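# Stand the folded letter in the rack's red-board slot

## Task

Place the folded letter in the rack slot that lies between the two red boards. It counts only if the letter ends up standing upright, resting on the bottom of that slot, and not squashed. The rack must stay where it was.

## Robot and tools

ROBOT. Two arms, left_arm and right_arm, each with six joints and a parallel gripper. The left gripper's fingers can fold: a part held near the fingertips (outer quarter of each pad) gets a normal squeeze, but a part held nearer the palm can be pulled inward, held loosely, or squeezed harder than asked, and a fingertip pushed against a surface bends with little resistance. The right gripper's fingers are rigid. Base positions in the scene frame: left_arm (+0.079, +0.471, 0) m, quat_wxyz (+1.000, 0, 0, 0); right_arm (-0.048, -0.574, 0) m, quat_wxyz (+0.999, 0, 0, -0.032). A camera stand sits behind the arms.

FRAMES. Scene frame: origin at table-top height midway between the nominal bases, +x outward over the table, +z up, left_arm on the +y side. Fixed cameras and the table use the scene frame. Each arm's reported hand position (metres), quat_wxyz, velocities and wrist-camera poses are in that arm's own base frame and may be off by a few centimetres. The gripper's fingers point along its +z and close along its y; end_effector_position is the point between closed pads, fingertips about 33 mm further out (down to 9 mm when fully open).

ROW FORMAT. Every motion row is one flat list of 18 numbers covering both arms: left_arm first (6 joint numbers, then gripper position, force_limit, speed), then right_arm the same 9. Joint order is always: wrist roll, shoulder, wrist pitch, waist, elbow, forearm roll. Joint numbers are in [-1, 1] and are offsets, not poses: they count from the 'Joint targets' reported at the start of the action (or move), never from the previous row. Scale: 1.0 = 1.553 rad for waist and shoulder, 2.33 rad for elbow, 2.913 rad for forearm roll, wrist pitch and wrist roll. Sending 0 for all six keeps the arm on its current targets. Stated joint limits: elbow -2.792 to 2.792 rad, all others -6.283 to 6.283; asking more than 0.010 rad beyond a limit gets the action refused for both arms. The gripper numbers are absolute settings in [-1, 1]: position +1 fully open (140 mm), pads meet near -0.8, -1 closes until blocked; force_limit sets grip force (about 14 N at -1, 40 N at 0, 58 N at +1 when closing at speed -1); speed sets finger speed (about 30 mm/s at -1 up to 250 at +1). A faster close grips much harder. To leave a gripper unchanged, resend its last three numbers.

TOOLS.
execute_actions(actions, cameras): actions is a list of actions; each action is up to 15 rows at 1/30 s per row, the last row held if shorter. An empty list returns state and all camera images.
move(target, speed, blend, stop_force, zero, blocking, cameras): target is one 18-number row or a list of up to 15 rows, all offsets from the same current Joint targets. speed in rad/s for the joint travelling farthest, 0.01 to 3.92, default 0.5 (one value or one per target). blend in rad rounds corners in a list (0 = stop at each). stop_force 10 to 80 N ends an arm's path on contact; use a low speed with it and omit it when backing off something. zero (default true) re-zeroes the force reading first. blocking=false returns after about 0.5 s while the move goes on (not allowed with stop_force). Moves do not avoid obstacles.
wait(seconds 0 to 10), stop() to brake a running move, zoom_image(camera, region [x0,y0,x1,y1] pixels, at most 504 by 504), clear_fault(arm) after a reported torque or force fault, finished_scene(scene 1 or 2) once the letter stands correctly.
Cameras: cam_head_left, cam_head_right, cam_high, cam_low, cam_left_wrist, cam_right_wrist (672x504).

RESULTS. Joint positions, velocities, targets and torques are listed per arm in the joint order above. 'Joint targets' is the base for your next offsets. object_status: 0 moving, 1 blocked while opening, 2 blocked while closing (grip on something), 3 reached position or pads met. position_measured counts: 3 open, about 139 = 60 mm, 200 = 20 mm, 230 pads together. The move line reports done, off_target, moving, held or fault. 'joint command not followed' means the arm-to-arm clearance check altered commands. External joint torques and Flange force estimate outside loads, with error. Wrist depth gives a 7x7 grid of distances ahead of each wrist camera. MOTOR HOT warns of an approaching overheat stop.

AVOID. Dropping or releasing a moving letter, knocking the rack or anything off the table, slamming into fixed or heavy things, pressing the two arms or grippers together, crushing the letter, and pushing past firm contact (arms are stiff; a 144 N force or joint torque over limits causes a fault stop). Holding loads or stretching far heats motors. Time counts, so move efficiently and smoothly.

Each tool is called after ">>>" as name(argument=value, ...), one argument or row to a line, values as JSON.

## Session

Scene 1 done. Looking at scene 2.

>>> execute_actions(
  actions=[],
)

>>> zoom_image(
  camera="cam_high",
  region=[0, 60, 336, 312],
)

>>> zoom_image(
  camera="cam_high",
  region=[336, 60, 672, 312],
)

Scene clock: 0.00 s.
left_arm: end_effector_position=(+0.5219, -0.2824, +0.3895) position_measured=3 object_status=3 end_effector_quat_wxyz=(-0.016, +0.792, +0.465, +0.395) | right_arm: end_effector_position=(+0.7488, +0.1726, +0.3298) position_measured=3 object_status=3 end_effector_quat_wxyz=(-0.509, -0.386, +0.753, -0.157)
Joint names: [wrist roll, shoulder, wrist pitch, waist, elbow, forearm roll]
Joint positions: left_arm=[-0.682 -0.027 1.367 -0.98 1.877 0.836] | right_arm=[3.851 0.888 2.433 0.344 0.808 -0.613]
Joint velocities: within noise
Joint torques (N m): no reading
External joint torques (N m): no reading
Flange force (N): no reading
Wrist depth (mm): cam_left_wrist=[525 - - - - 2451 2797 / 531 - 624 674 - - 2557 / 494 540 581 - 681 - 1933 / - 139 547 587 644 - 126 / - 473 516 557 607 639 114 / 430 453 484 525 572 621 - / 413 432 462 502 538 602 627] | cam_right_wrist=[1720 1906 2158 2629 - 2243 650 / 755 - 854 - 995 708 654 / 608 - 708 704 689 775 773 / 547 139 539 604 650 154 121 / - 139 497 522 518 551 116 / - 420 437 461 488 477 494 / - 388 396 402 413 428 443]
Joint targets: left_arm=[-0.682 -0.027 1.367 -0.980 1.877 0.836] | right_arm=[3.851 0.888 2.433 0.344 0.808 -0.613]
Tool commands: left_gripper/position=+1.0 left_gripper/force_limit=+1.0 left_gripper/speed=+1.0 right_gripper/position=+1.0 right_gripper/force_limit=+1.0 right_gripper/speed=+1.0

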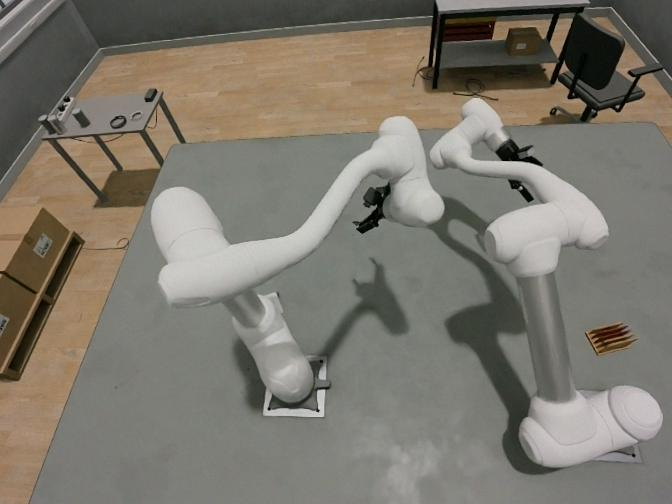

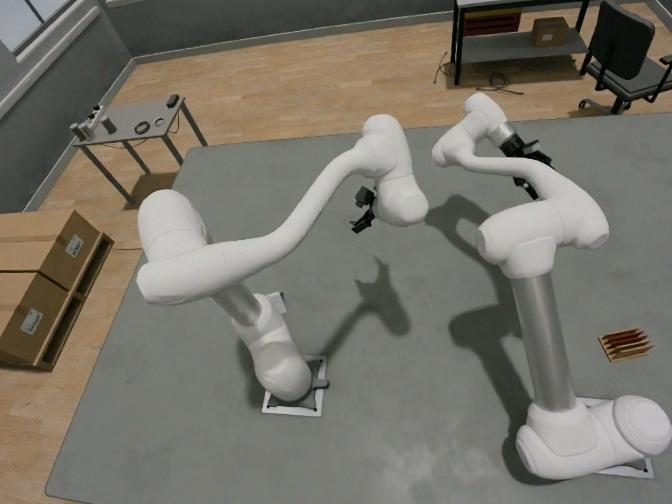

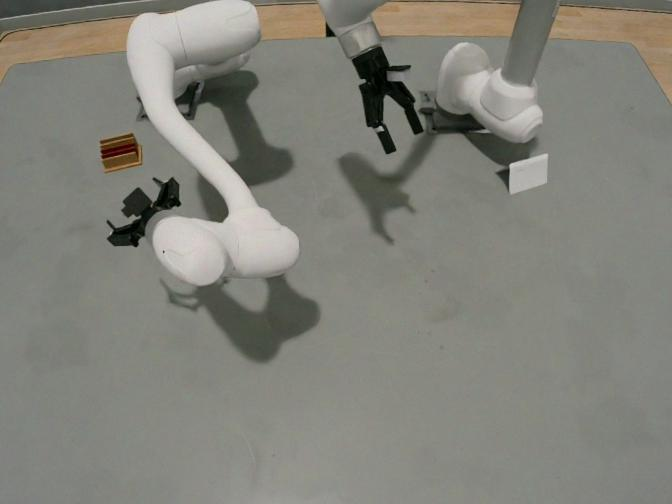

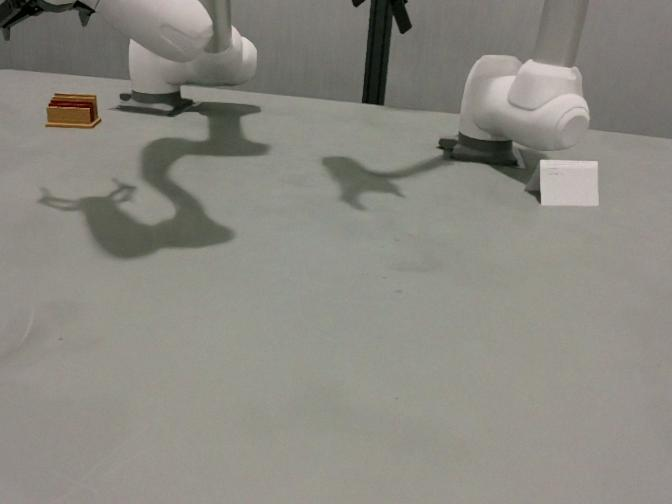

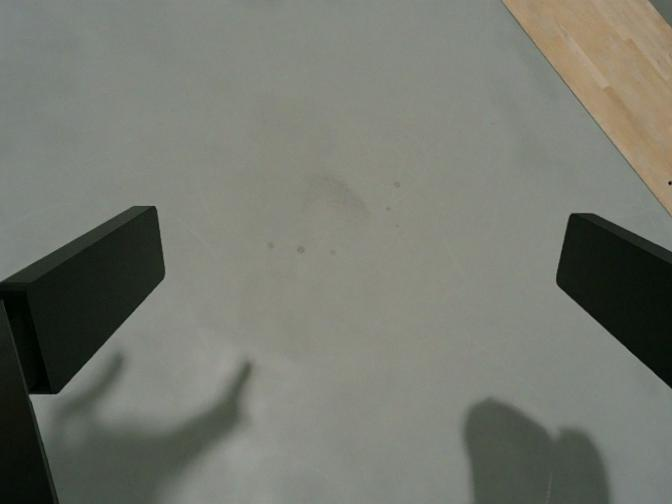

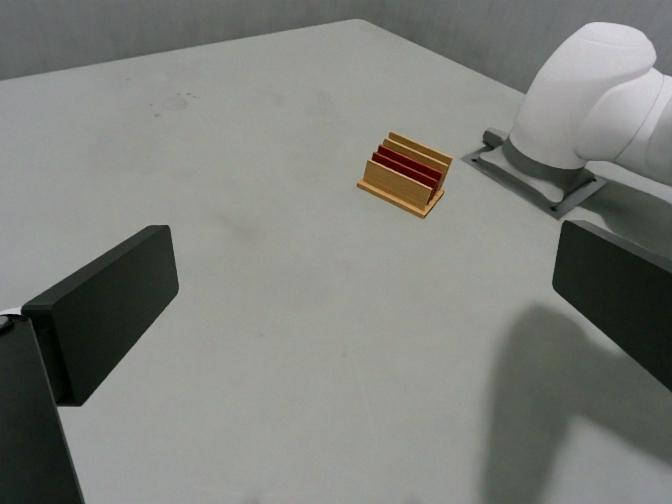

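Scaled by 1.500.

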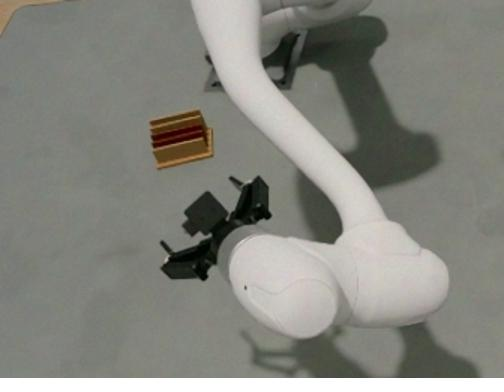

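Scaled by 1.500.

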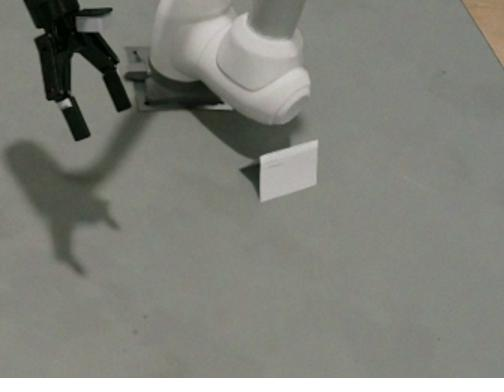

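>>> move(
  target=[0.14029, -0.14317, -0.00929, 0.71873, 0.10857, -0.1658, 1, 1, 1, 0.40244, -0.06272, -0.06104, -0.80199, 0.32545, 0.36399, 1, 1, 1],
  speed=1.0,
  cameras=["cam_left_wrist", "cam_right_wrist"],
)

>>> zoom_image(
  camera="cam_right_wrist",
  region=[236, 152, 436, 352],
)

Scene clock: 123.60 s.
left_arm: end_effector_position=(+0.3361, +0.1940, +0.2702) position_measured=3 object_status=3 end_effector_quat_wxyz=(-0.141, +0.579, +0.797, +0.102) | right_arm: end_effector_position=(+0.4387, -0.3196, +0.1776) position_measured=3 object_status=3 end_effector_quat_wxyz=(+0.561, -0.421, -0.588, -0.402)
Joint names: [wrist roll, shoulder, wrist pitch, waist, elbow, forearm roll]
Joint positions: left_arm=[-0.274 -0.249 1.34 0.136 2.13 0.353] | right_arm=[5.023 0.791 2.255 -0.902 1.566 0.447]
Joint torques (N m): left_arm=[-0.02 -15.57 0.62 -0.04 -41.6 4.52] | right_arm=[-0.06 -99.04 2.44 -3.33 -26.73 3.86]
External joint torques (N m): left_arm=[0.02 0.64 -0.36 -0.1 0.48 0.34] | right_arm=[0.06 -3.95 0.16 3.75 -1.94 -0.45]
Flange force (N): left_arm=[-0.5 0.8 1.7] | right_arm=[4.8 3.7 0.9]
Wrist depth (mm): cam_left_wrist=[414 413 416 416 415 415 409 / 416 416 416 416 419 416 416 / 417 417 416 416 415 416 419 / 109 139 417 377 420 417 126 / - 418 417 362 415 417 114 / 420 420 420 419 421 419 420 / - 419 418 415 419 421 419] | cam_right_wrist=[2199 3177 412 1386 - 2756 - / 474 493 489 581 - 3364 3689 / 514 512 547 590 1094 - - / 521 139 605 665 613 559 121 / - 120 390 394 431 408 116 / - 329 339 334 335 330 315 / - 274 275 274 268 271 269]
Joint targets: left_arm=[-0.274 -0.249 1.340 0.137 2.130 0.353] | right_arm=[5.024 0.791 2.255 -0.902 1.566 0.447]
move: done
Images, in order (width x height): cam_left_wrist 672x504, cam_right_wrist 672x504.

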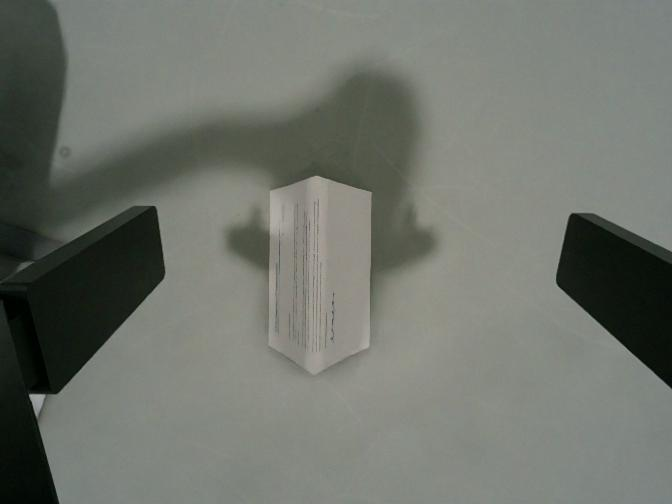

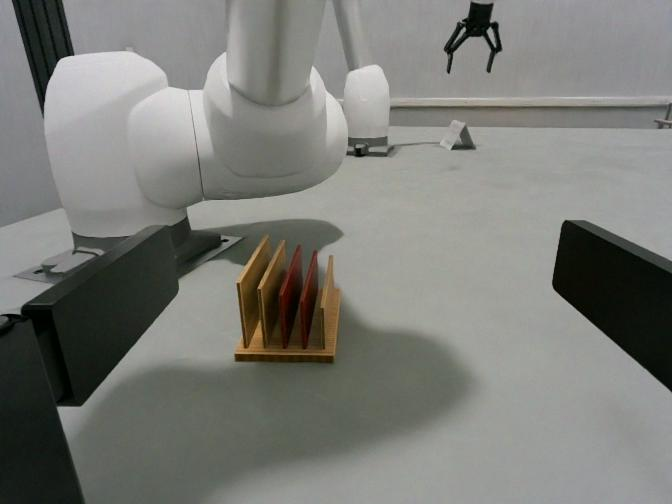

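Scaled by 2.520.

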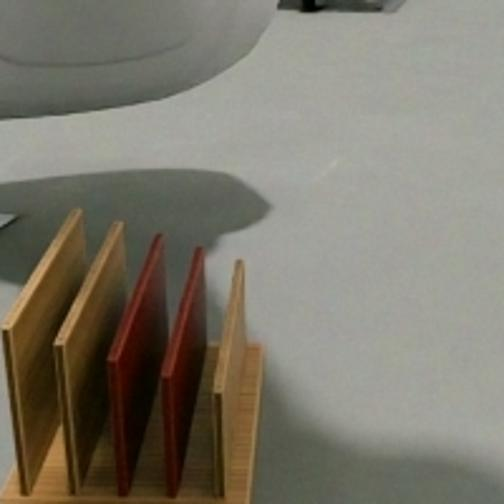

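>>> move(
  target=[-0.07417, 0.07852, -0.10737, -0.06504, 0.10353, 0.01492, 1, 1, 1, 0, 0, 0, 0, 0, 0, 1, 1, 1],
  speed=0.5,
  cameras=["cam_left_wrist"],
)

>>> execute_actions(
  actions=[
    [[0,0,0,0,0,0,-0.3,-1,0,0,0,0,0,0,0,1,1,1]],
    [[0,0,0,0,0,0,-0.3,-1,0,0,0,0,0,0,0,1,1,1]],
    [[0,0,0,0,0,0,-1,-1,-1,0,0,0,0,0,0,1,1,1]],
    [[0,0,0,0,0,0,-1,-1,-1,0,0,0,0,0,0,1,1,1]],
    [[0,0,0,0,0,0,-1,-1,-1,0,0,0,0,0,0,1,1,1]],
    [[0,0,0,0,0,0,-1,-1,-1,0,0,0,0,0,0,1,1,1]],
  ],
  cameras=["cam_left_wrist", "cam_low", "cam_right_wrist"],
)

>>> zoom_image(
  camera="cam_low",
  region=[510, 100, 630, 220],
)

>>> zoom_image(
  camera="cam_right_wrist",
  region=[410, 60, 510, 160],
)

Scene clock: 213.43 s.
left_arm: end_effector_position=(+0.3239, +0.1560, +0.1064) position_measured=3 object_status=3 end_effector_quat_wxyz=(-0.139, +0.586, +0.791, +0.103) | right_arm: end_effector_position=(+0.4386, -0.3197, +0.1776) position_measured=3 object_status=3 end_effector_quat_wxyz=(+0.561, -0.421, -0.588, -0.402)
Joint names: [wrist roll, shoulder, wrist pitch, waist, elbow, forearm roll]
Joint positions: left_arm=[-0.489 -0.127 1.027 0.036 2.371 0.396] | right_arm=[5.024 0.791 2.255 -0.902 1.566 0.447]
Joint torques (N m): left_arm=[-0.22 -22.07 0.84 -0.56 -35.23 3.57] | right_arm=[-0.05 -98.85 2.45 -1.84 -26.27 3.64]
External joint torques (N m): left_arm=[0.22 1.21 -0.38 0.6 0.94 0.35] | right_arm=[0.05 -4.43 0.16 1.84 -2.51 -0.21]
Flange force (N): left_arm=[1.1 1.6 4.3] | right_arm=[5.5 2.2 -0.7]
Wrist depth (mm): cam_left_wrist=[251 251 251 250 249 250 250 / 251 251 250 177 251 251 250 / 251 251 251 177 249 251 251 / 109 139 252 177 250 252 126 / - 252 253 187 250 251 114 / 252 253 253 217 252 252 253 / 254 254 254 253 253 253 253] | cam_right_wrist=[2629 2859 419 459 4399 3944 3050 / 492 499 487 1338 3414 3877 3466 / 513 509 546 599 - - - / - 138 575 523 625 600 128 / - 394 398 424 426 408 115 / - 340 335 322 335 334 316 / - 274 275 275 273 271 269]
Joint targets: left_arm=[-0.490 -0.127 1.027 0.036 2.371 0.396] | right_arm=[5.024 0.791 2.255 -0.902 1.566 0.447]
move: done
Images, in order (width x height): cam_left_wrist 672x504.

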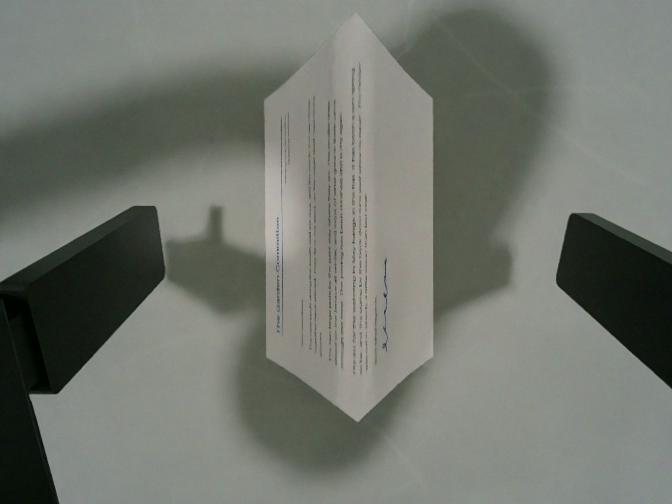

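Scene clock: 216.63 s.
left_arm: end_effector_position=(+0.3239, +0.1560, +0.1064) position_measured=230 object_status=3 end_effector_quat_wxyz=(-0.139, +0.586, +0.791, +0.103) | right_arm: end_effector_position=(+0.4386, -0.3197, +0.1776) position_measured=3 object_status=3 end_effector_quat_wxyz=(+0.561, -0.421, -0.588, -0.402)
Joint names: [wrist roll, shoulder, wrist pitch, waist, elbow, forearm roll]
Joint positions: left_arm=[-0.49 -0.127 1.027 0.036 2.371 0.396] | right_arm=[5.024 0.791 2.255 -0.902 1.566 0.447]
Joint torques (N m): left_arm=[-0.01 -21.01 0.8 -0.92 -34.72 3.68] | right_arm=[-0.06 -98.71 2.42 -2.06 -26.25 3.67]
External joint torques (N m): left_arm=[0.01 0.15 -0.34 0.87 0.28 0.27] | right_arm=[0.06 -3.64 0.17 1.95 -2.25 -0.26]
External joint torques at the end of the 2nd action: left_arm=[0.03 -1.01 -0.25 -0.11 0.33 0.31] | right_arm=[0.06 -4.01 0.11 1.89 -2.5 -0.21]
External joint torques at the end of the 3rd action: left_arm=[0.06 0.24 -0.34 0.33 0.51 0.29] | right_arm=[0.05 -4.37 0.14 1.81 -2.48 -0.25]
External joint torques at the end of the 4th action: left_arm=[-0.02 -0.08 -0.33 0.52 0.77 0.34] | right_arm=[0.07 -4.18 0.14 2.41 -2.37 -0.25]
External joint torques at the end of the 5th action: left_arm=[0 -0.03 -0.34 0.27 0.49 0.32] | right_arm=[0.04 -4.42 0.1 2.26 -2.41 -0.27]
Flange force (N): left_arm=[2.1 0.7 2.4] | right_arm=[4.5 2.3 -0.8]
Flange force at the end of the 2nd action (N): left_arm=[0.6 -2.2 -0.2] | right_arm=[4.9 2.4 -1.0]
Flange force at the end of the 3rd action (N): left_arm=[0.8 0.2 2.2] | right_arm=[5.3 2.1 -0.7]
Flange force at the end of the 4th action (N): left_arm=[1.3 -0.7 2.3] | right_arm=[5.1 2.8 -0.4]
Flange force at the end of the 5th action (N): left_arm=[0.7 -0.3 1.8] | right_arm=[5.4 2.5 -0.2]
Wrist depth (mm): cam_left_wrist=[251 250 250 250 249 250 250 / 251 250 251 212 250 251 251 / 252 251 251 211 251 251 251 / 252 252 252 130 251 252 251 / 253 - 77 78 83 78 252 / - - - 63 - 75 66 / - - - - - - 65] | cam_right_wrist=[1204 - 418 462 - - - / 478 497 485 587 3877 3010 2383 / 520 512 549 817 911 - - / 635 139 538 628 607 557 127 / - 395 393 395 427 409 116 / - 341 337 334 333 333 305 / - 275 278 273 273 271 268]
Joint targets: left_arm=[-0.490 -0.127 1.027 0.036 2.371 0.396] | right_arm=[5.024 0.791 2.255 -0.902 1.566 0.447]
Images, in order (width x height): cam_low 672x504, cam_left_wrist 672x504, cam_right_wrist 672x504.

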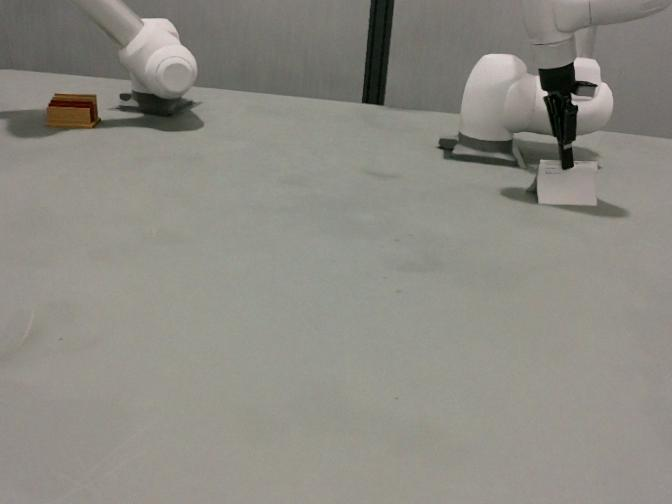

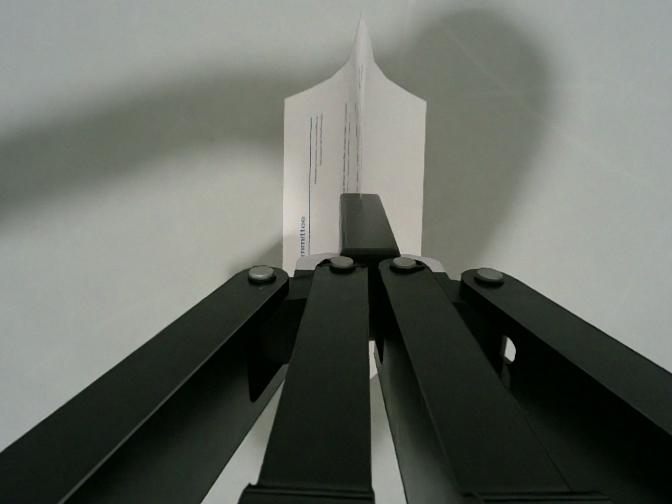

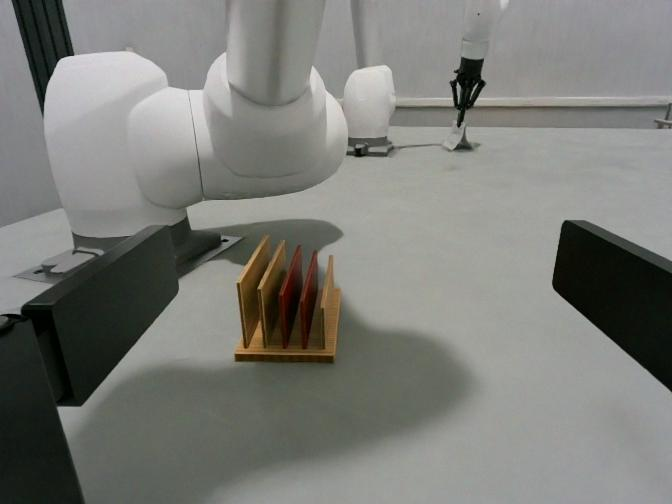

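Scaled by 4.200.

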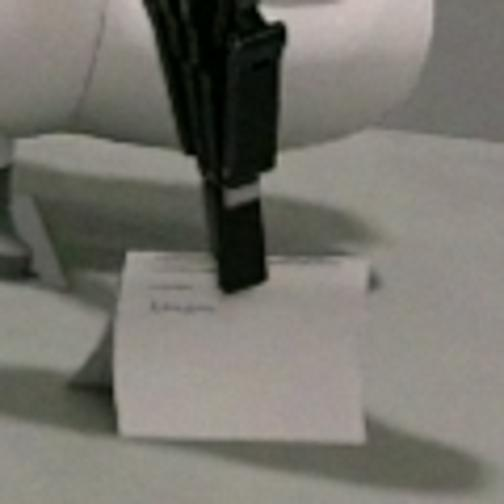

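Scaled by 5.040.

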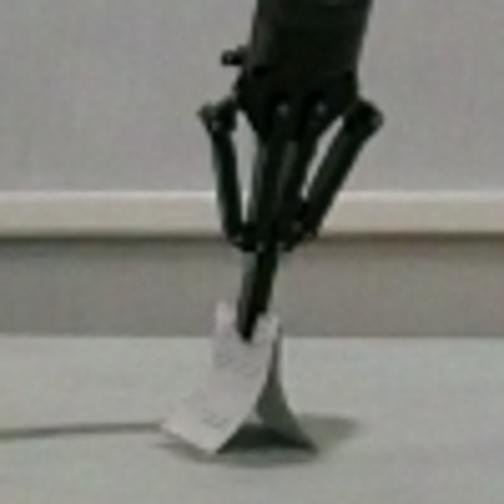

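>>> move(
  target=[
    [0.03668, -0.08126, 0.08629, -0.0005, -0.06128, -0.01499, -1, -1, -1, 0, 0, 0, -0.38635, 0, 0, 1, 1, 1],
    [0.67882, 0.71642, 0.10292, -0.95666, -0.81103, -0.12609, -1, -1, -1, 0, 0, 0, -0.38635, 0, 0, 1, 1, 1],
  ],
  speed=[0.45, 0.6],
  blend=[0.03, 0],
  cameras=["cam_left_wrist", "cam_right_wrist", "cam_low", "cam_high"],
)

>>> zoom_image(
  camera="cam_left_wrist",
  region=[240, 0, 490, 250],
)

>>> zoom_image(
  camera="cam_low",
  region=[20, 40, 120, 140],
)

>>> zoom_image(
  camera="cam_right_wrist",
  region=[250, 100, 500, 350],
)

Scene clock: 262.60 s.
left_arm: end_effector_position=(+0.1861, -1.1723, +0.2401) position_measured=230 object_status=3 end_effector_quat_wxyz=(+0.109, +0.763, -0.623, +0.135) | right_arm: end_effector_position=(+0.1814, -0.5115, +0.1776) position_measured=3 object_status=3 end_effector_quat_wxyz=(-0.417, +0.576, +0.437, +0.550)
Joint names: [wrist roll, shoulder, wrist pitch, waist, elbow, forearm roll]
Joint positions: left_arm=[1.488 0.986 1.327 -1.45 0.482 0.029] | right_arm=[5.024 0.791 2.255 -1.502 1.566 0.447]
Joint torques (N m): left_arm=[-0.33 -128.15 -0.65 0.48 -44.82 4.23] | right_arm=[-0.07 -98.64 2.45 -1.99 -26.22 3.64]
External joint torques (N m): left_arm=[0.33 -3.9 -0.37 0.11 1.12 0.25] | right_arm=[0.07 -4.67 0.16 1.95 -2.6 -0.2]
Flange force (N): left_arm=[0.0 0.0 0.0] | right_arm=[5.7 2.3 -0.6]
Wrist depth (mm): cam_left_wrist=[384 380 384 384 381 382 381 / 384 384 384 384 382 384 383 / 385 386 384 385 384 384 - / 386 386 386 118 384 385 107 / 389 - 77 78 83 79 99 / - - - 62 - 75 66 / - - - - - - 65] | cam_right_wrist=[3091 - 416 486 - 4973 3222 / 484 497 489 531 2824 - - / 512 514 543 590 829 - - / 635 139 623 543 605 153 125 / - 129 442 - 433 - 116 / - 338 336 336 319 331 316 / - 274 285 281 274 259 270]
Joint targets: left_arm=[1.488 0.986 1.327 -1.451 0.481 0.029] | right_arm=[5.024 0.791 2.255 -1.502 1.566 0.447]
move: done
Images, in order (width x height): cam_high 672x504, cam_low 672x504, cam_left_wrist 672x504, cam_right_wrist 672x504.

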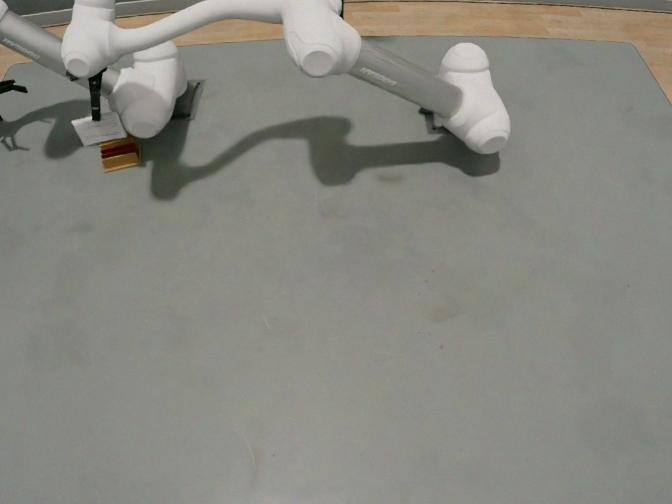

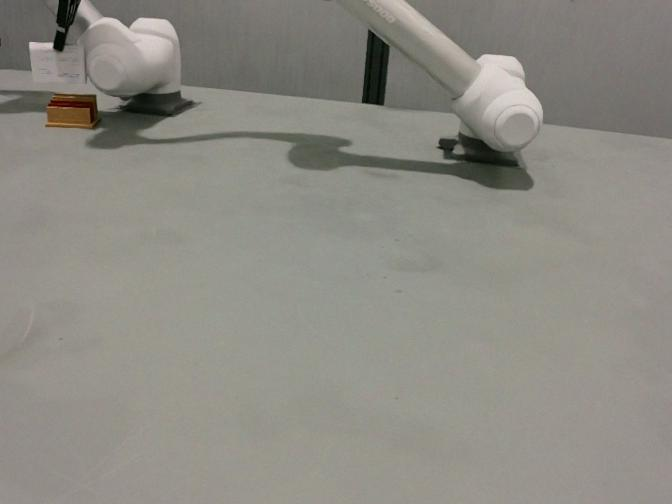

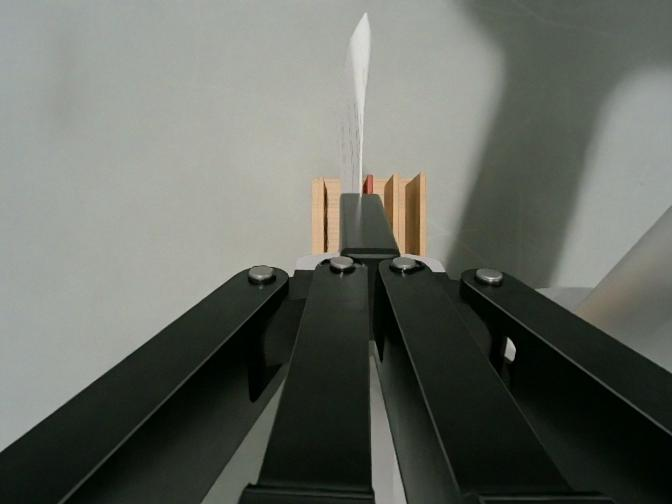

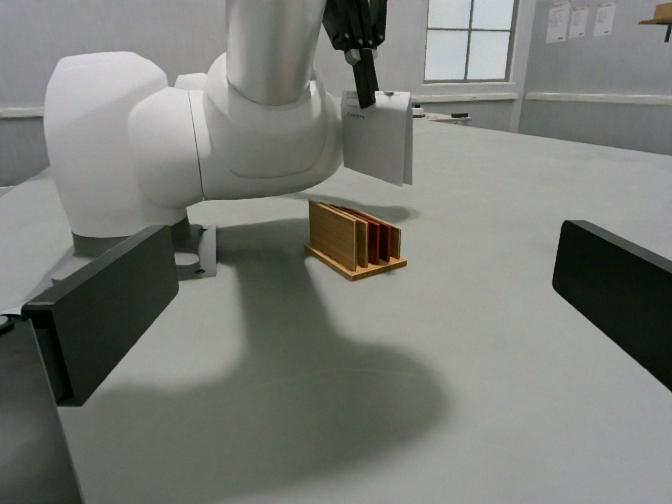

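Scaled by 2.016.

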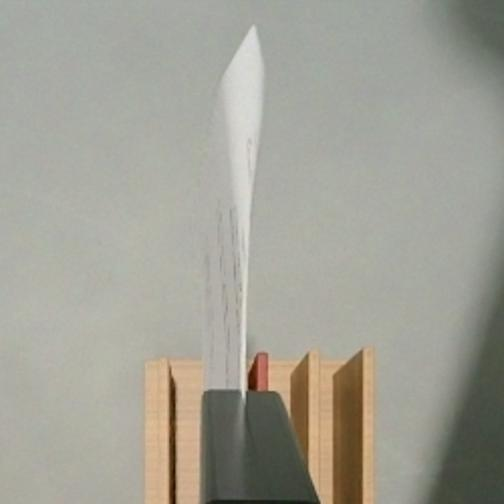

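Scaled by 5.040.

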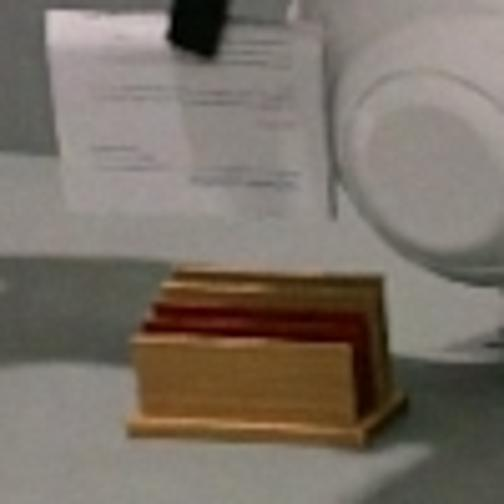

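Scaled by 2.016.

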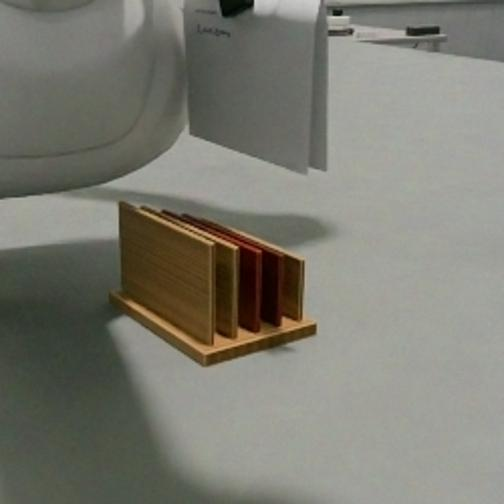

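>>> zoom_image(
  camera="cam_left_wrist",
  region=[305, 160, 435, 260],
)

>>> zoom_image(
  camera="cam_high",
  region=[60, 90, 160, 190],
)

Scaled by 3.877.

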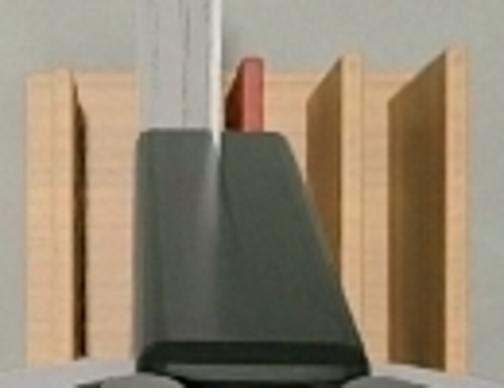

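Scaled by 5.040.

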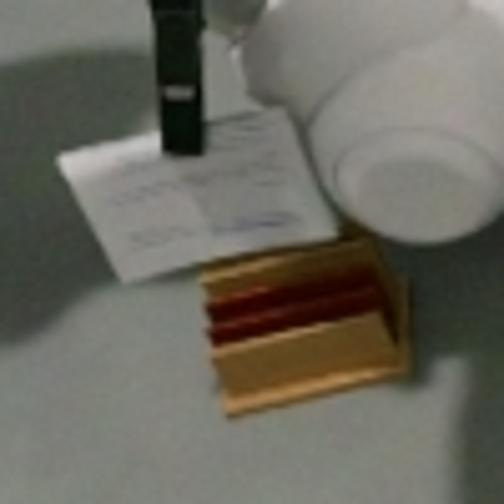

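>>> move(
  target=[-0.02934, -0.04784, -0.04642, -0.01035, 0.09122, 0.00972, -1, -1, -1, 0, 0, 0, 0, 0, 0, 1, 1, 1],
  speed=0.15,
  cameras=["cam_left_wrist", "cam_right_wrist", "cam_low", "cam_high"],
)

>>> zoom_image(
  camera="cam_left_wrist",
  region=[280, 0, 460, 200],
)

>>> zoom_image(
  camera="cam_low",
  region=[20, 40, 120, 140],
)

>>> zoom_image(
  camera="cam_right_wrist",
  region=[280, 100, 480, 300],
)

>>> zoom_image(
  camera="cam_high",
  region=[60, 90, 160, 190],
)

Scene clock: 309.60 s.
left_arm: end_effector_position=(+0.1766, -1.1576, +0.2123) position_measured=230 object_status=3 end_effector_quat_wxyz=(+0.107, +0.776, -0.607, +0.137) | right_arm: end_effector_position=(+0.1814, -0.5115, +0.1776) position_measured=3 object_status=3 end_effector_quat_wxyz=(-0.417, +0.576, +0.437, +0.550)
Joint names: [wrist roll, shoulder, wrist pitch, waist, elbow, forearm roll]
Joint positions: left_arm=[1.428 0.934 1.231 -1.462 0.631 0.049] | right_arm=[5.024 0.791 2.255 -1.502 1.566 0.447]
Joint torques (N m): left_arm=[0 -127.23 -1.17 -1.13 -45.76 4.2] | right_arm=[-0.04 -98.77 2.43 -2.15 -26.31 3.69]
External joint torques (N m): left_arm=[0 -1.29 0.16 0.52 2 0.3] | right_arm=[0.04 -3.97 0.16 2.14 -2.33 -0.27]
Flange force (N): left_arm=[-13.7 -1.8 -1.4] | right_arm=[4.9 2.4 -0.6]
Wrist depth (mm): cam_left_wrist=[352 354 355 358 354 353 352 / 354 356 355 355 353 355 355 / 358 356 357 347 355 346 354 / 358 359 358 118 284 136 98 / 359 - 77 78 83 79 89 / - - - 62 - 75 66 / - - - - - - 65] | cam_right_wrist=[3574 - 415 504 4973 4485 3050 / 474 495 483 515 4668 4668 - / 501 506 547 587 - - - / 634 139 572 541 572 514 125 / - 393 433 433 428 406 116 / - 337 337 334 337 331 316 / - 266 275 271 269 270 270]
Joint targets: left_arm=[1.428 0.934 1.231 -1.462 0.631 0.049] | right_arm=[5.024 0.791 2.255 -1.502 1.566 0.447]
move: held (left_arm; a check stopped the path); limits=held; left_arm: the elbow is farthest, 0.062 rad from its target
joint command not followed: on one or more control steps a check withheld the commanded joint targets of the left arm, and it was not sent them on those steps.
cause: the commanded joint targets, or the way to them, would bring a part of the robot too close to another arm (this arm's gripper and a part of the right arm just beyond the shoulder, 7 mm apart when this arm was first held).
Images, in order (width x height): cam_high 672x504, cam_low 672x504, cam_left_wrist 672x504, cam_right_wrist 672x504.

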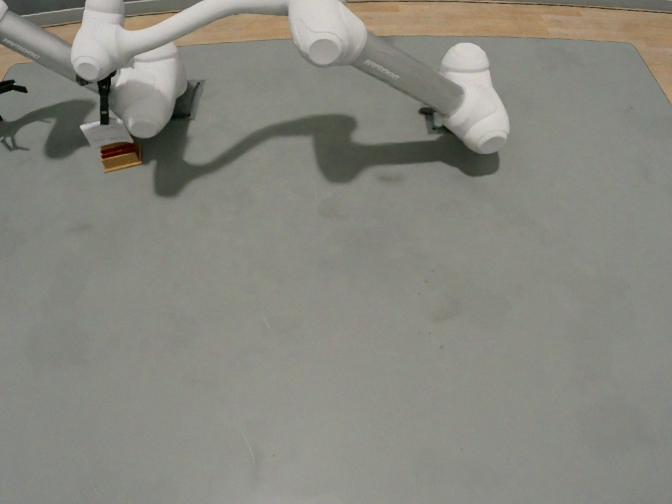

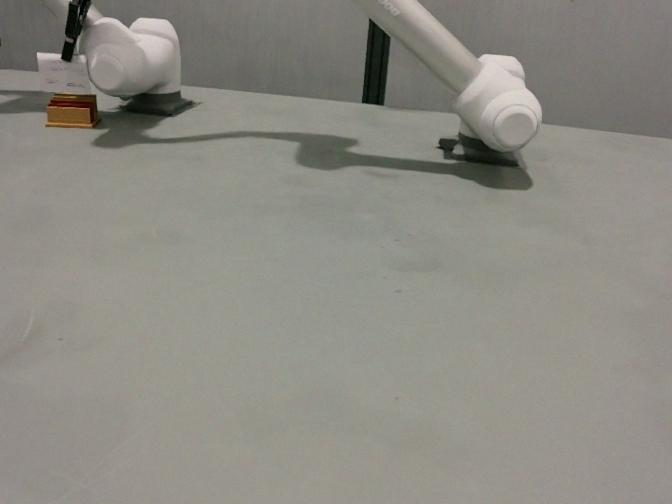

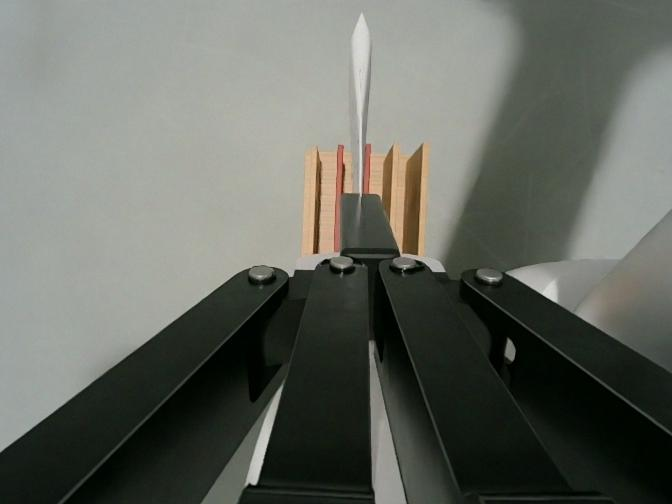

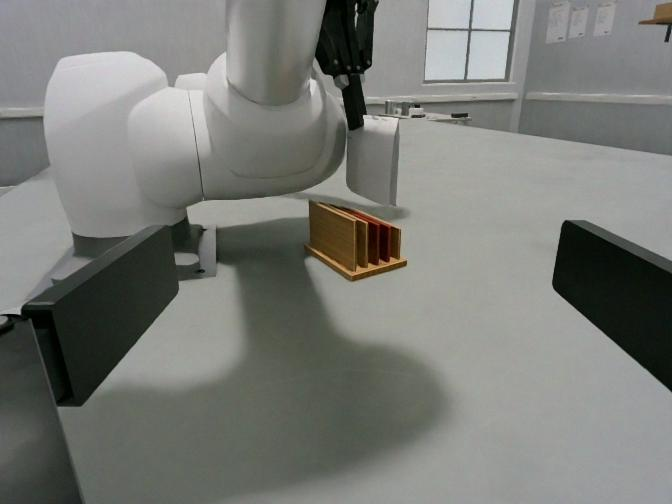

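Scaled by 2.520.

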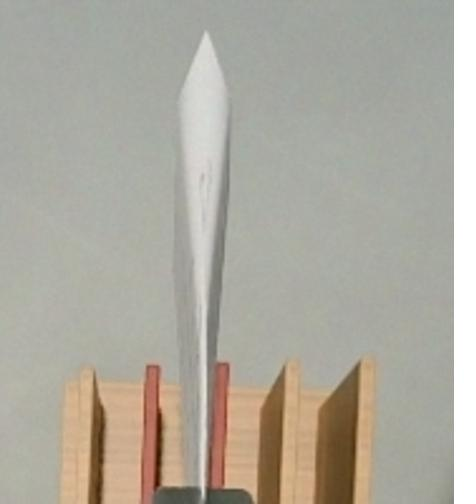

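Scaled by 5.040.

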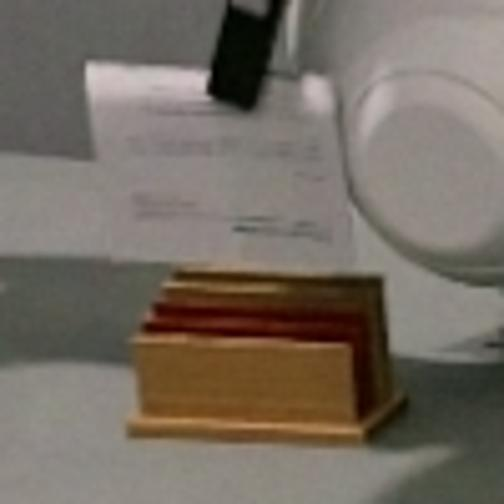

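Scaled by 2.520.

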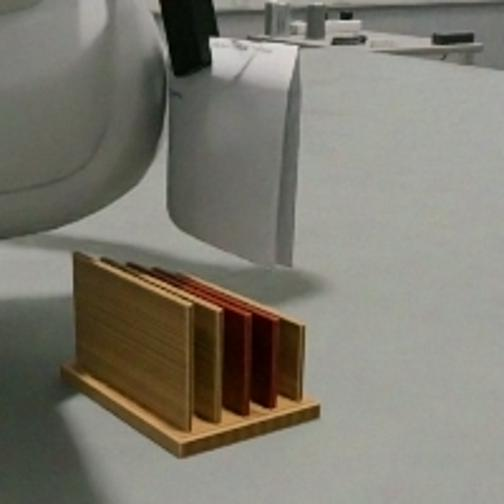

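Scaled by 5.040.

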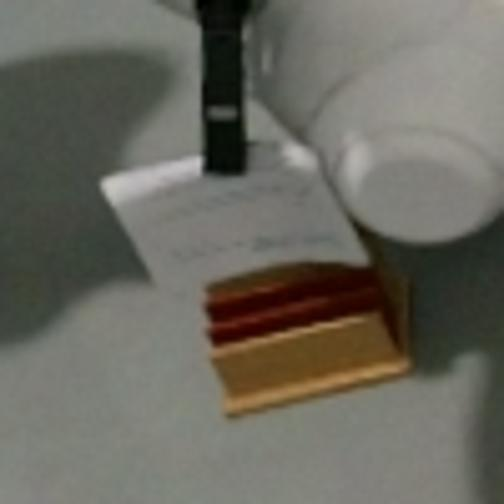

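>>> move(
  target=[
    [0.0206, 0.03348, 0.03296, 0.12878, -0.06438, -0.00687, -1, -1, -1, 0, 0, 0, 0, 0, 0, 1, 1, 1],
    [0.0206, 0.03348, 0.03296, 0.12878, -0.06438, -0.00687, -1, -1, -1, 0, -0.38055, 0, -0.8358, 0.10043, 0, 1, 1, 1],
  ],
  speed=[0.2, 0.8],
  blend=[0, 0],
  cameras=["cam_left_wrist", "cam_low", "cam_high", "cam_head_right"],
)

>>> zoom_image(
  camera="cam_low",
  region=[20, 20, 140, 140],
)

>>> zoom_image(
  camera="cam_left_wrist",
  region=[240, 0, 490, 250],
)

Scene clock: 364.50 s.
left_arm: end_effector_position=(+0.4025, -1.1165, +0.2406) position_measured=230 object_status=3 end_effector_quat_wxyz=(+0.096, +0.818, -0.548, +0.144) | right_arm: end_effector_position=(-0.2749, -0.2524, +0.4038) position_measured=3 object_status=3 end_effector_quat_wxyz=(+0.043, +0.827, +0.041, +0.559)
Joint names: [wrist roll, shoulder, wrist pitch, waist, elbow, forearm roll]
Joint positions: left_arm=[1.488 0.986 1.328 -1.262 0.481 0.029] | right_arm=[5.024 0.2 2.255 -2.8 1.8 0.447]
Joint torques (N m): left_arm=[-0.06 -130.45 -0.68 -0.29 -44.27 4.11] | right_arm=[-0.09 -54.4 2.18 -2.94 -34.05 4.66]
External joint torques (N m): left_arm=[0.06 -0.6 -0.33 -0.53 0.95 0.29] | right_arm=[0.09 -3.35 0.13 3.17 -2.9 -0.26]
Flange force (N): left_arm=[0.0 0.0 0.0] | right_arm=[5.1 5.2 -0.9]
Wrist depth (mm): cam_left_wrist=[383 383 382 379 369 382 383 / 384 384 385 383 382 384 383 / 385 382 386 385 384 385 385 / 388 385 384 118 386 385 342 / 389 - 77 78 83 79 329 / - - - 62 - 75 66 / - - - - - - 65] | cam_right_wrist=[1378 1505 329 323 1906 3091 2118 / 1044 - 377 373 - 2790 2118 / 401 420 433 443 - 2859 2080 / 404 139 469 507 - - 128 / - 486 584 - - - 116 / - 526 523 527 533 570 565 / - 440 462 471 482 - -]
Joint targets: left_arm=[1.488 0.986 1.328 -1.262 0.481 0.029] | right_arm=[5.024 0.200 2.255 -2.800 1.800 0.447]
move: done
Images, in order (width x height): cam_head_right 672x504, cam_high 672x504, cam_low 672x504, cam_left_wrist 672x504.

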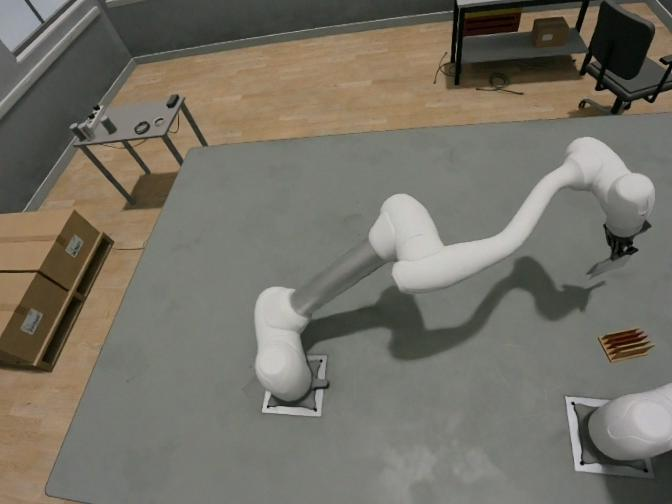

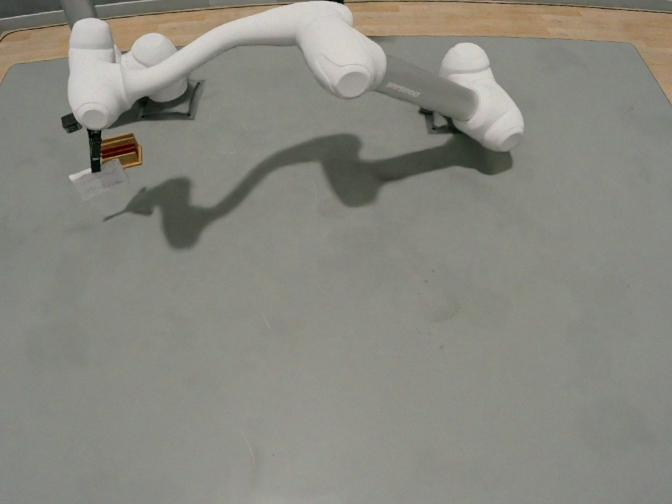

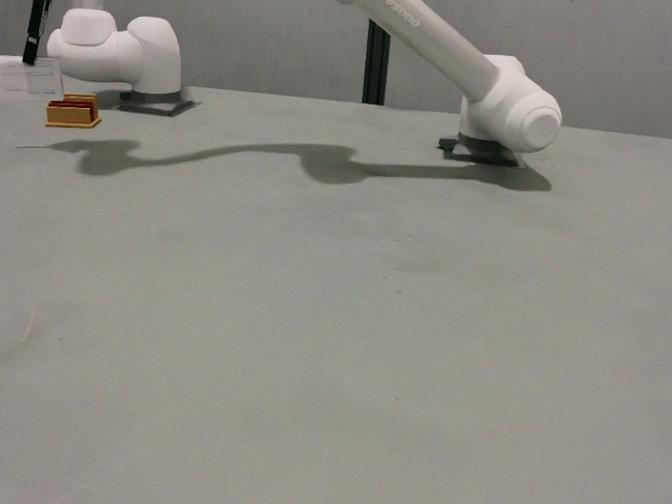

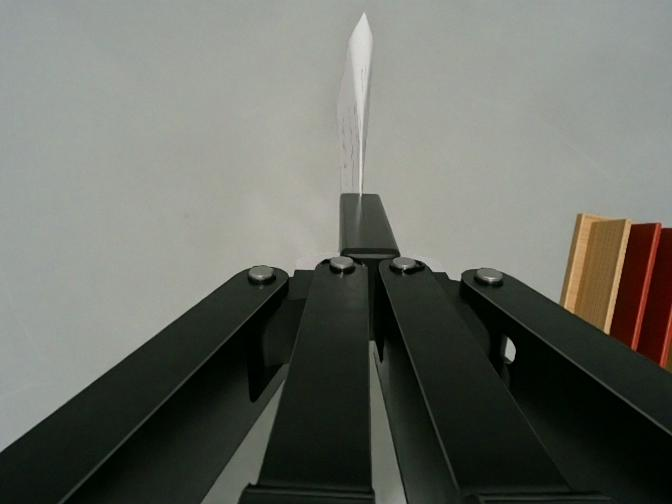

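Scaled by 4.200.

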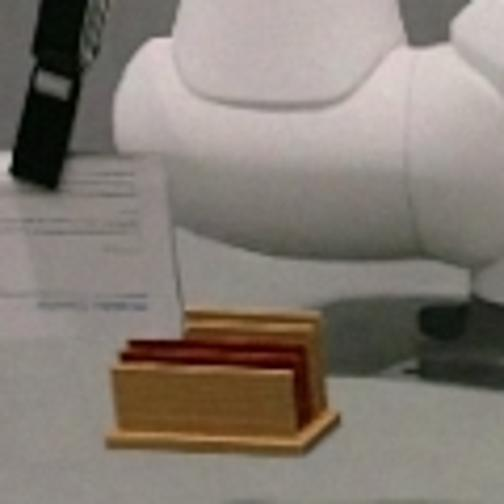

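Scaled by 2.016.

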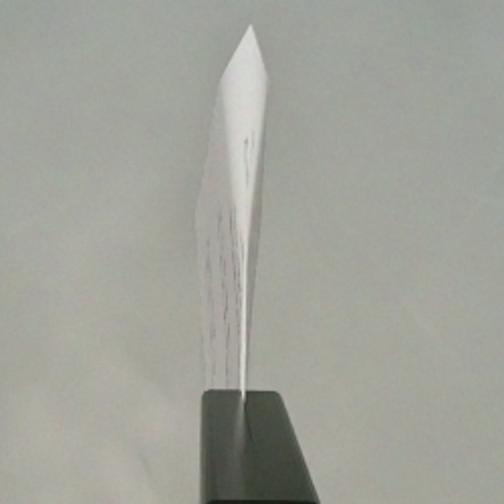

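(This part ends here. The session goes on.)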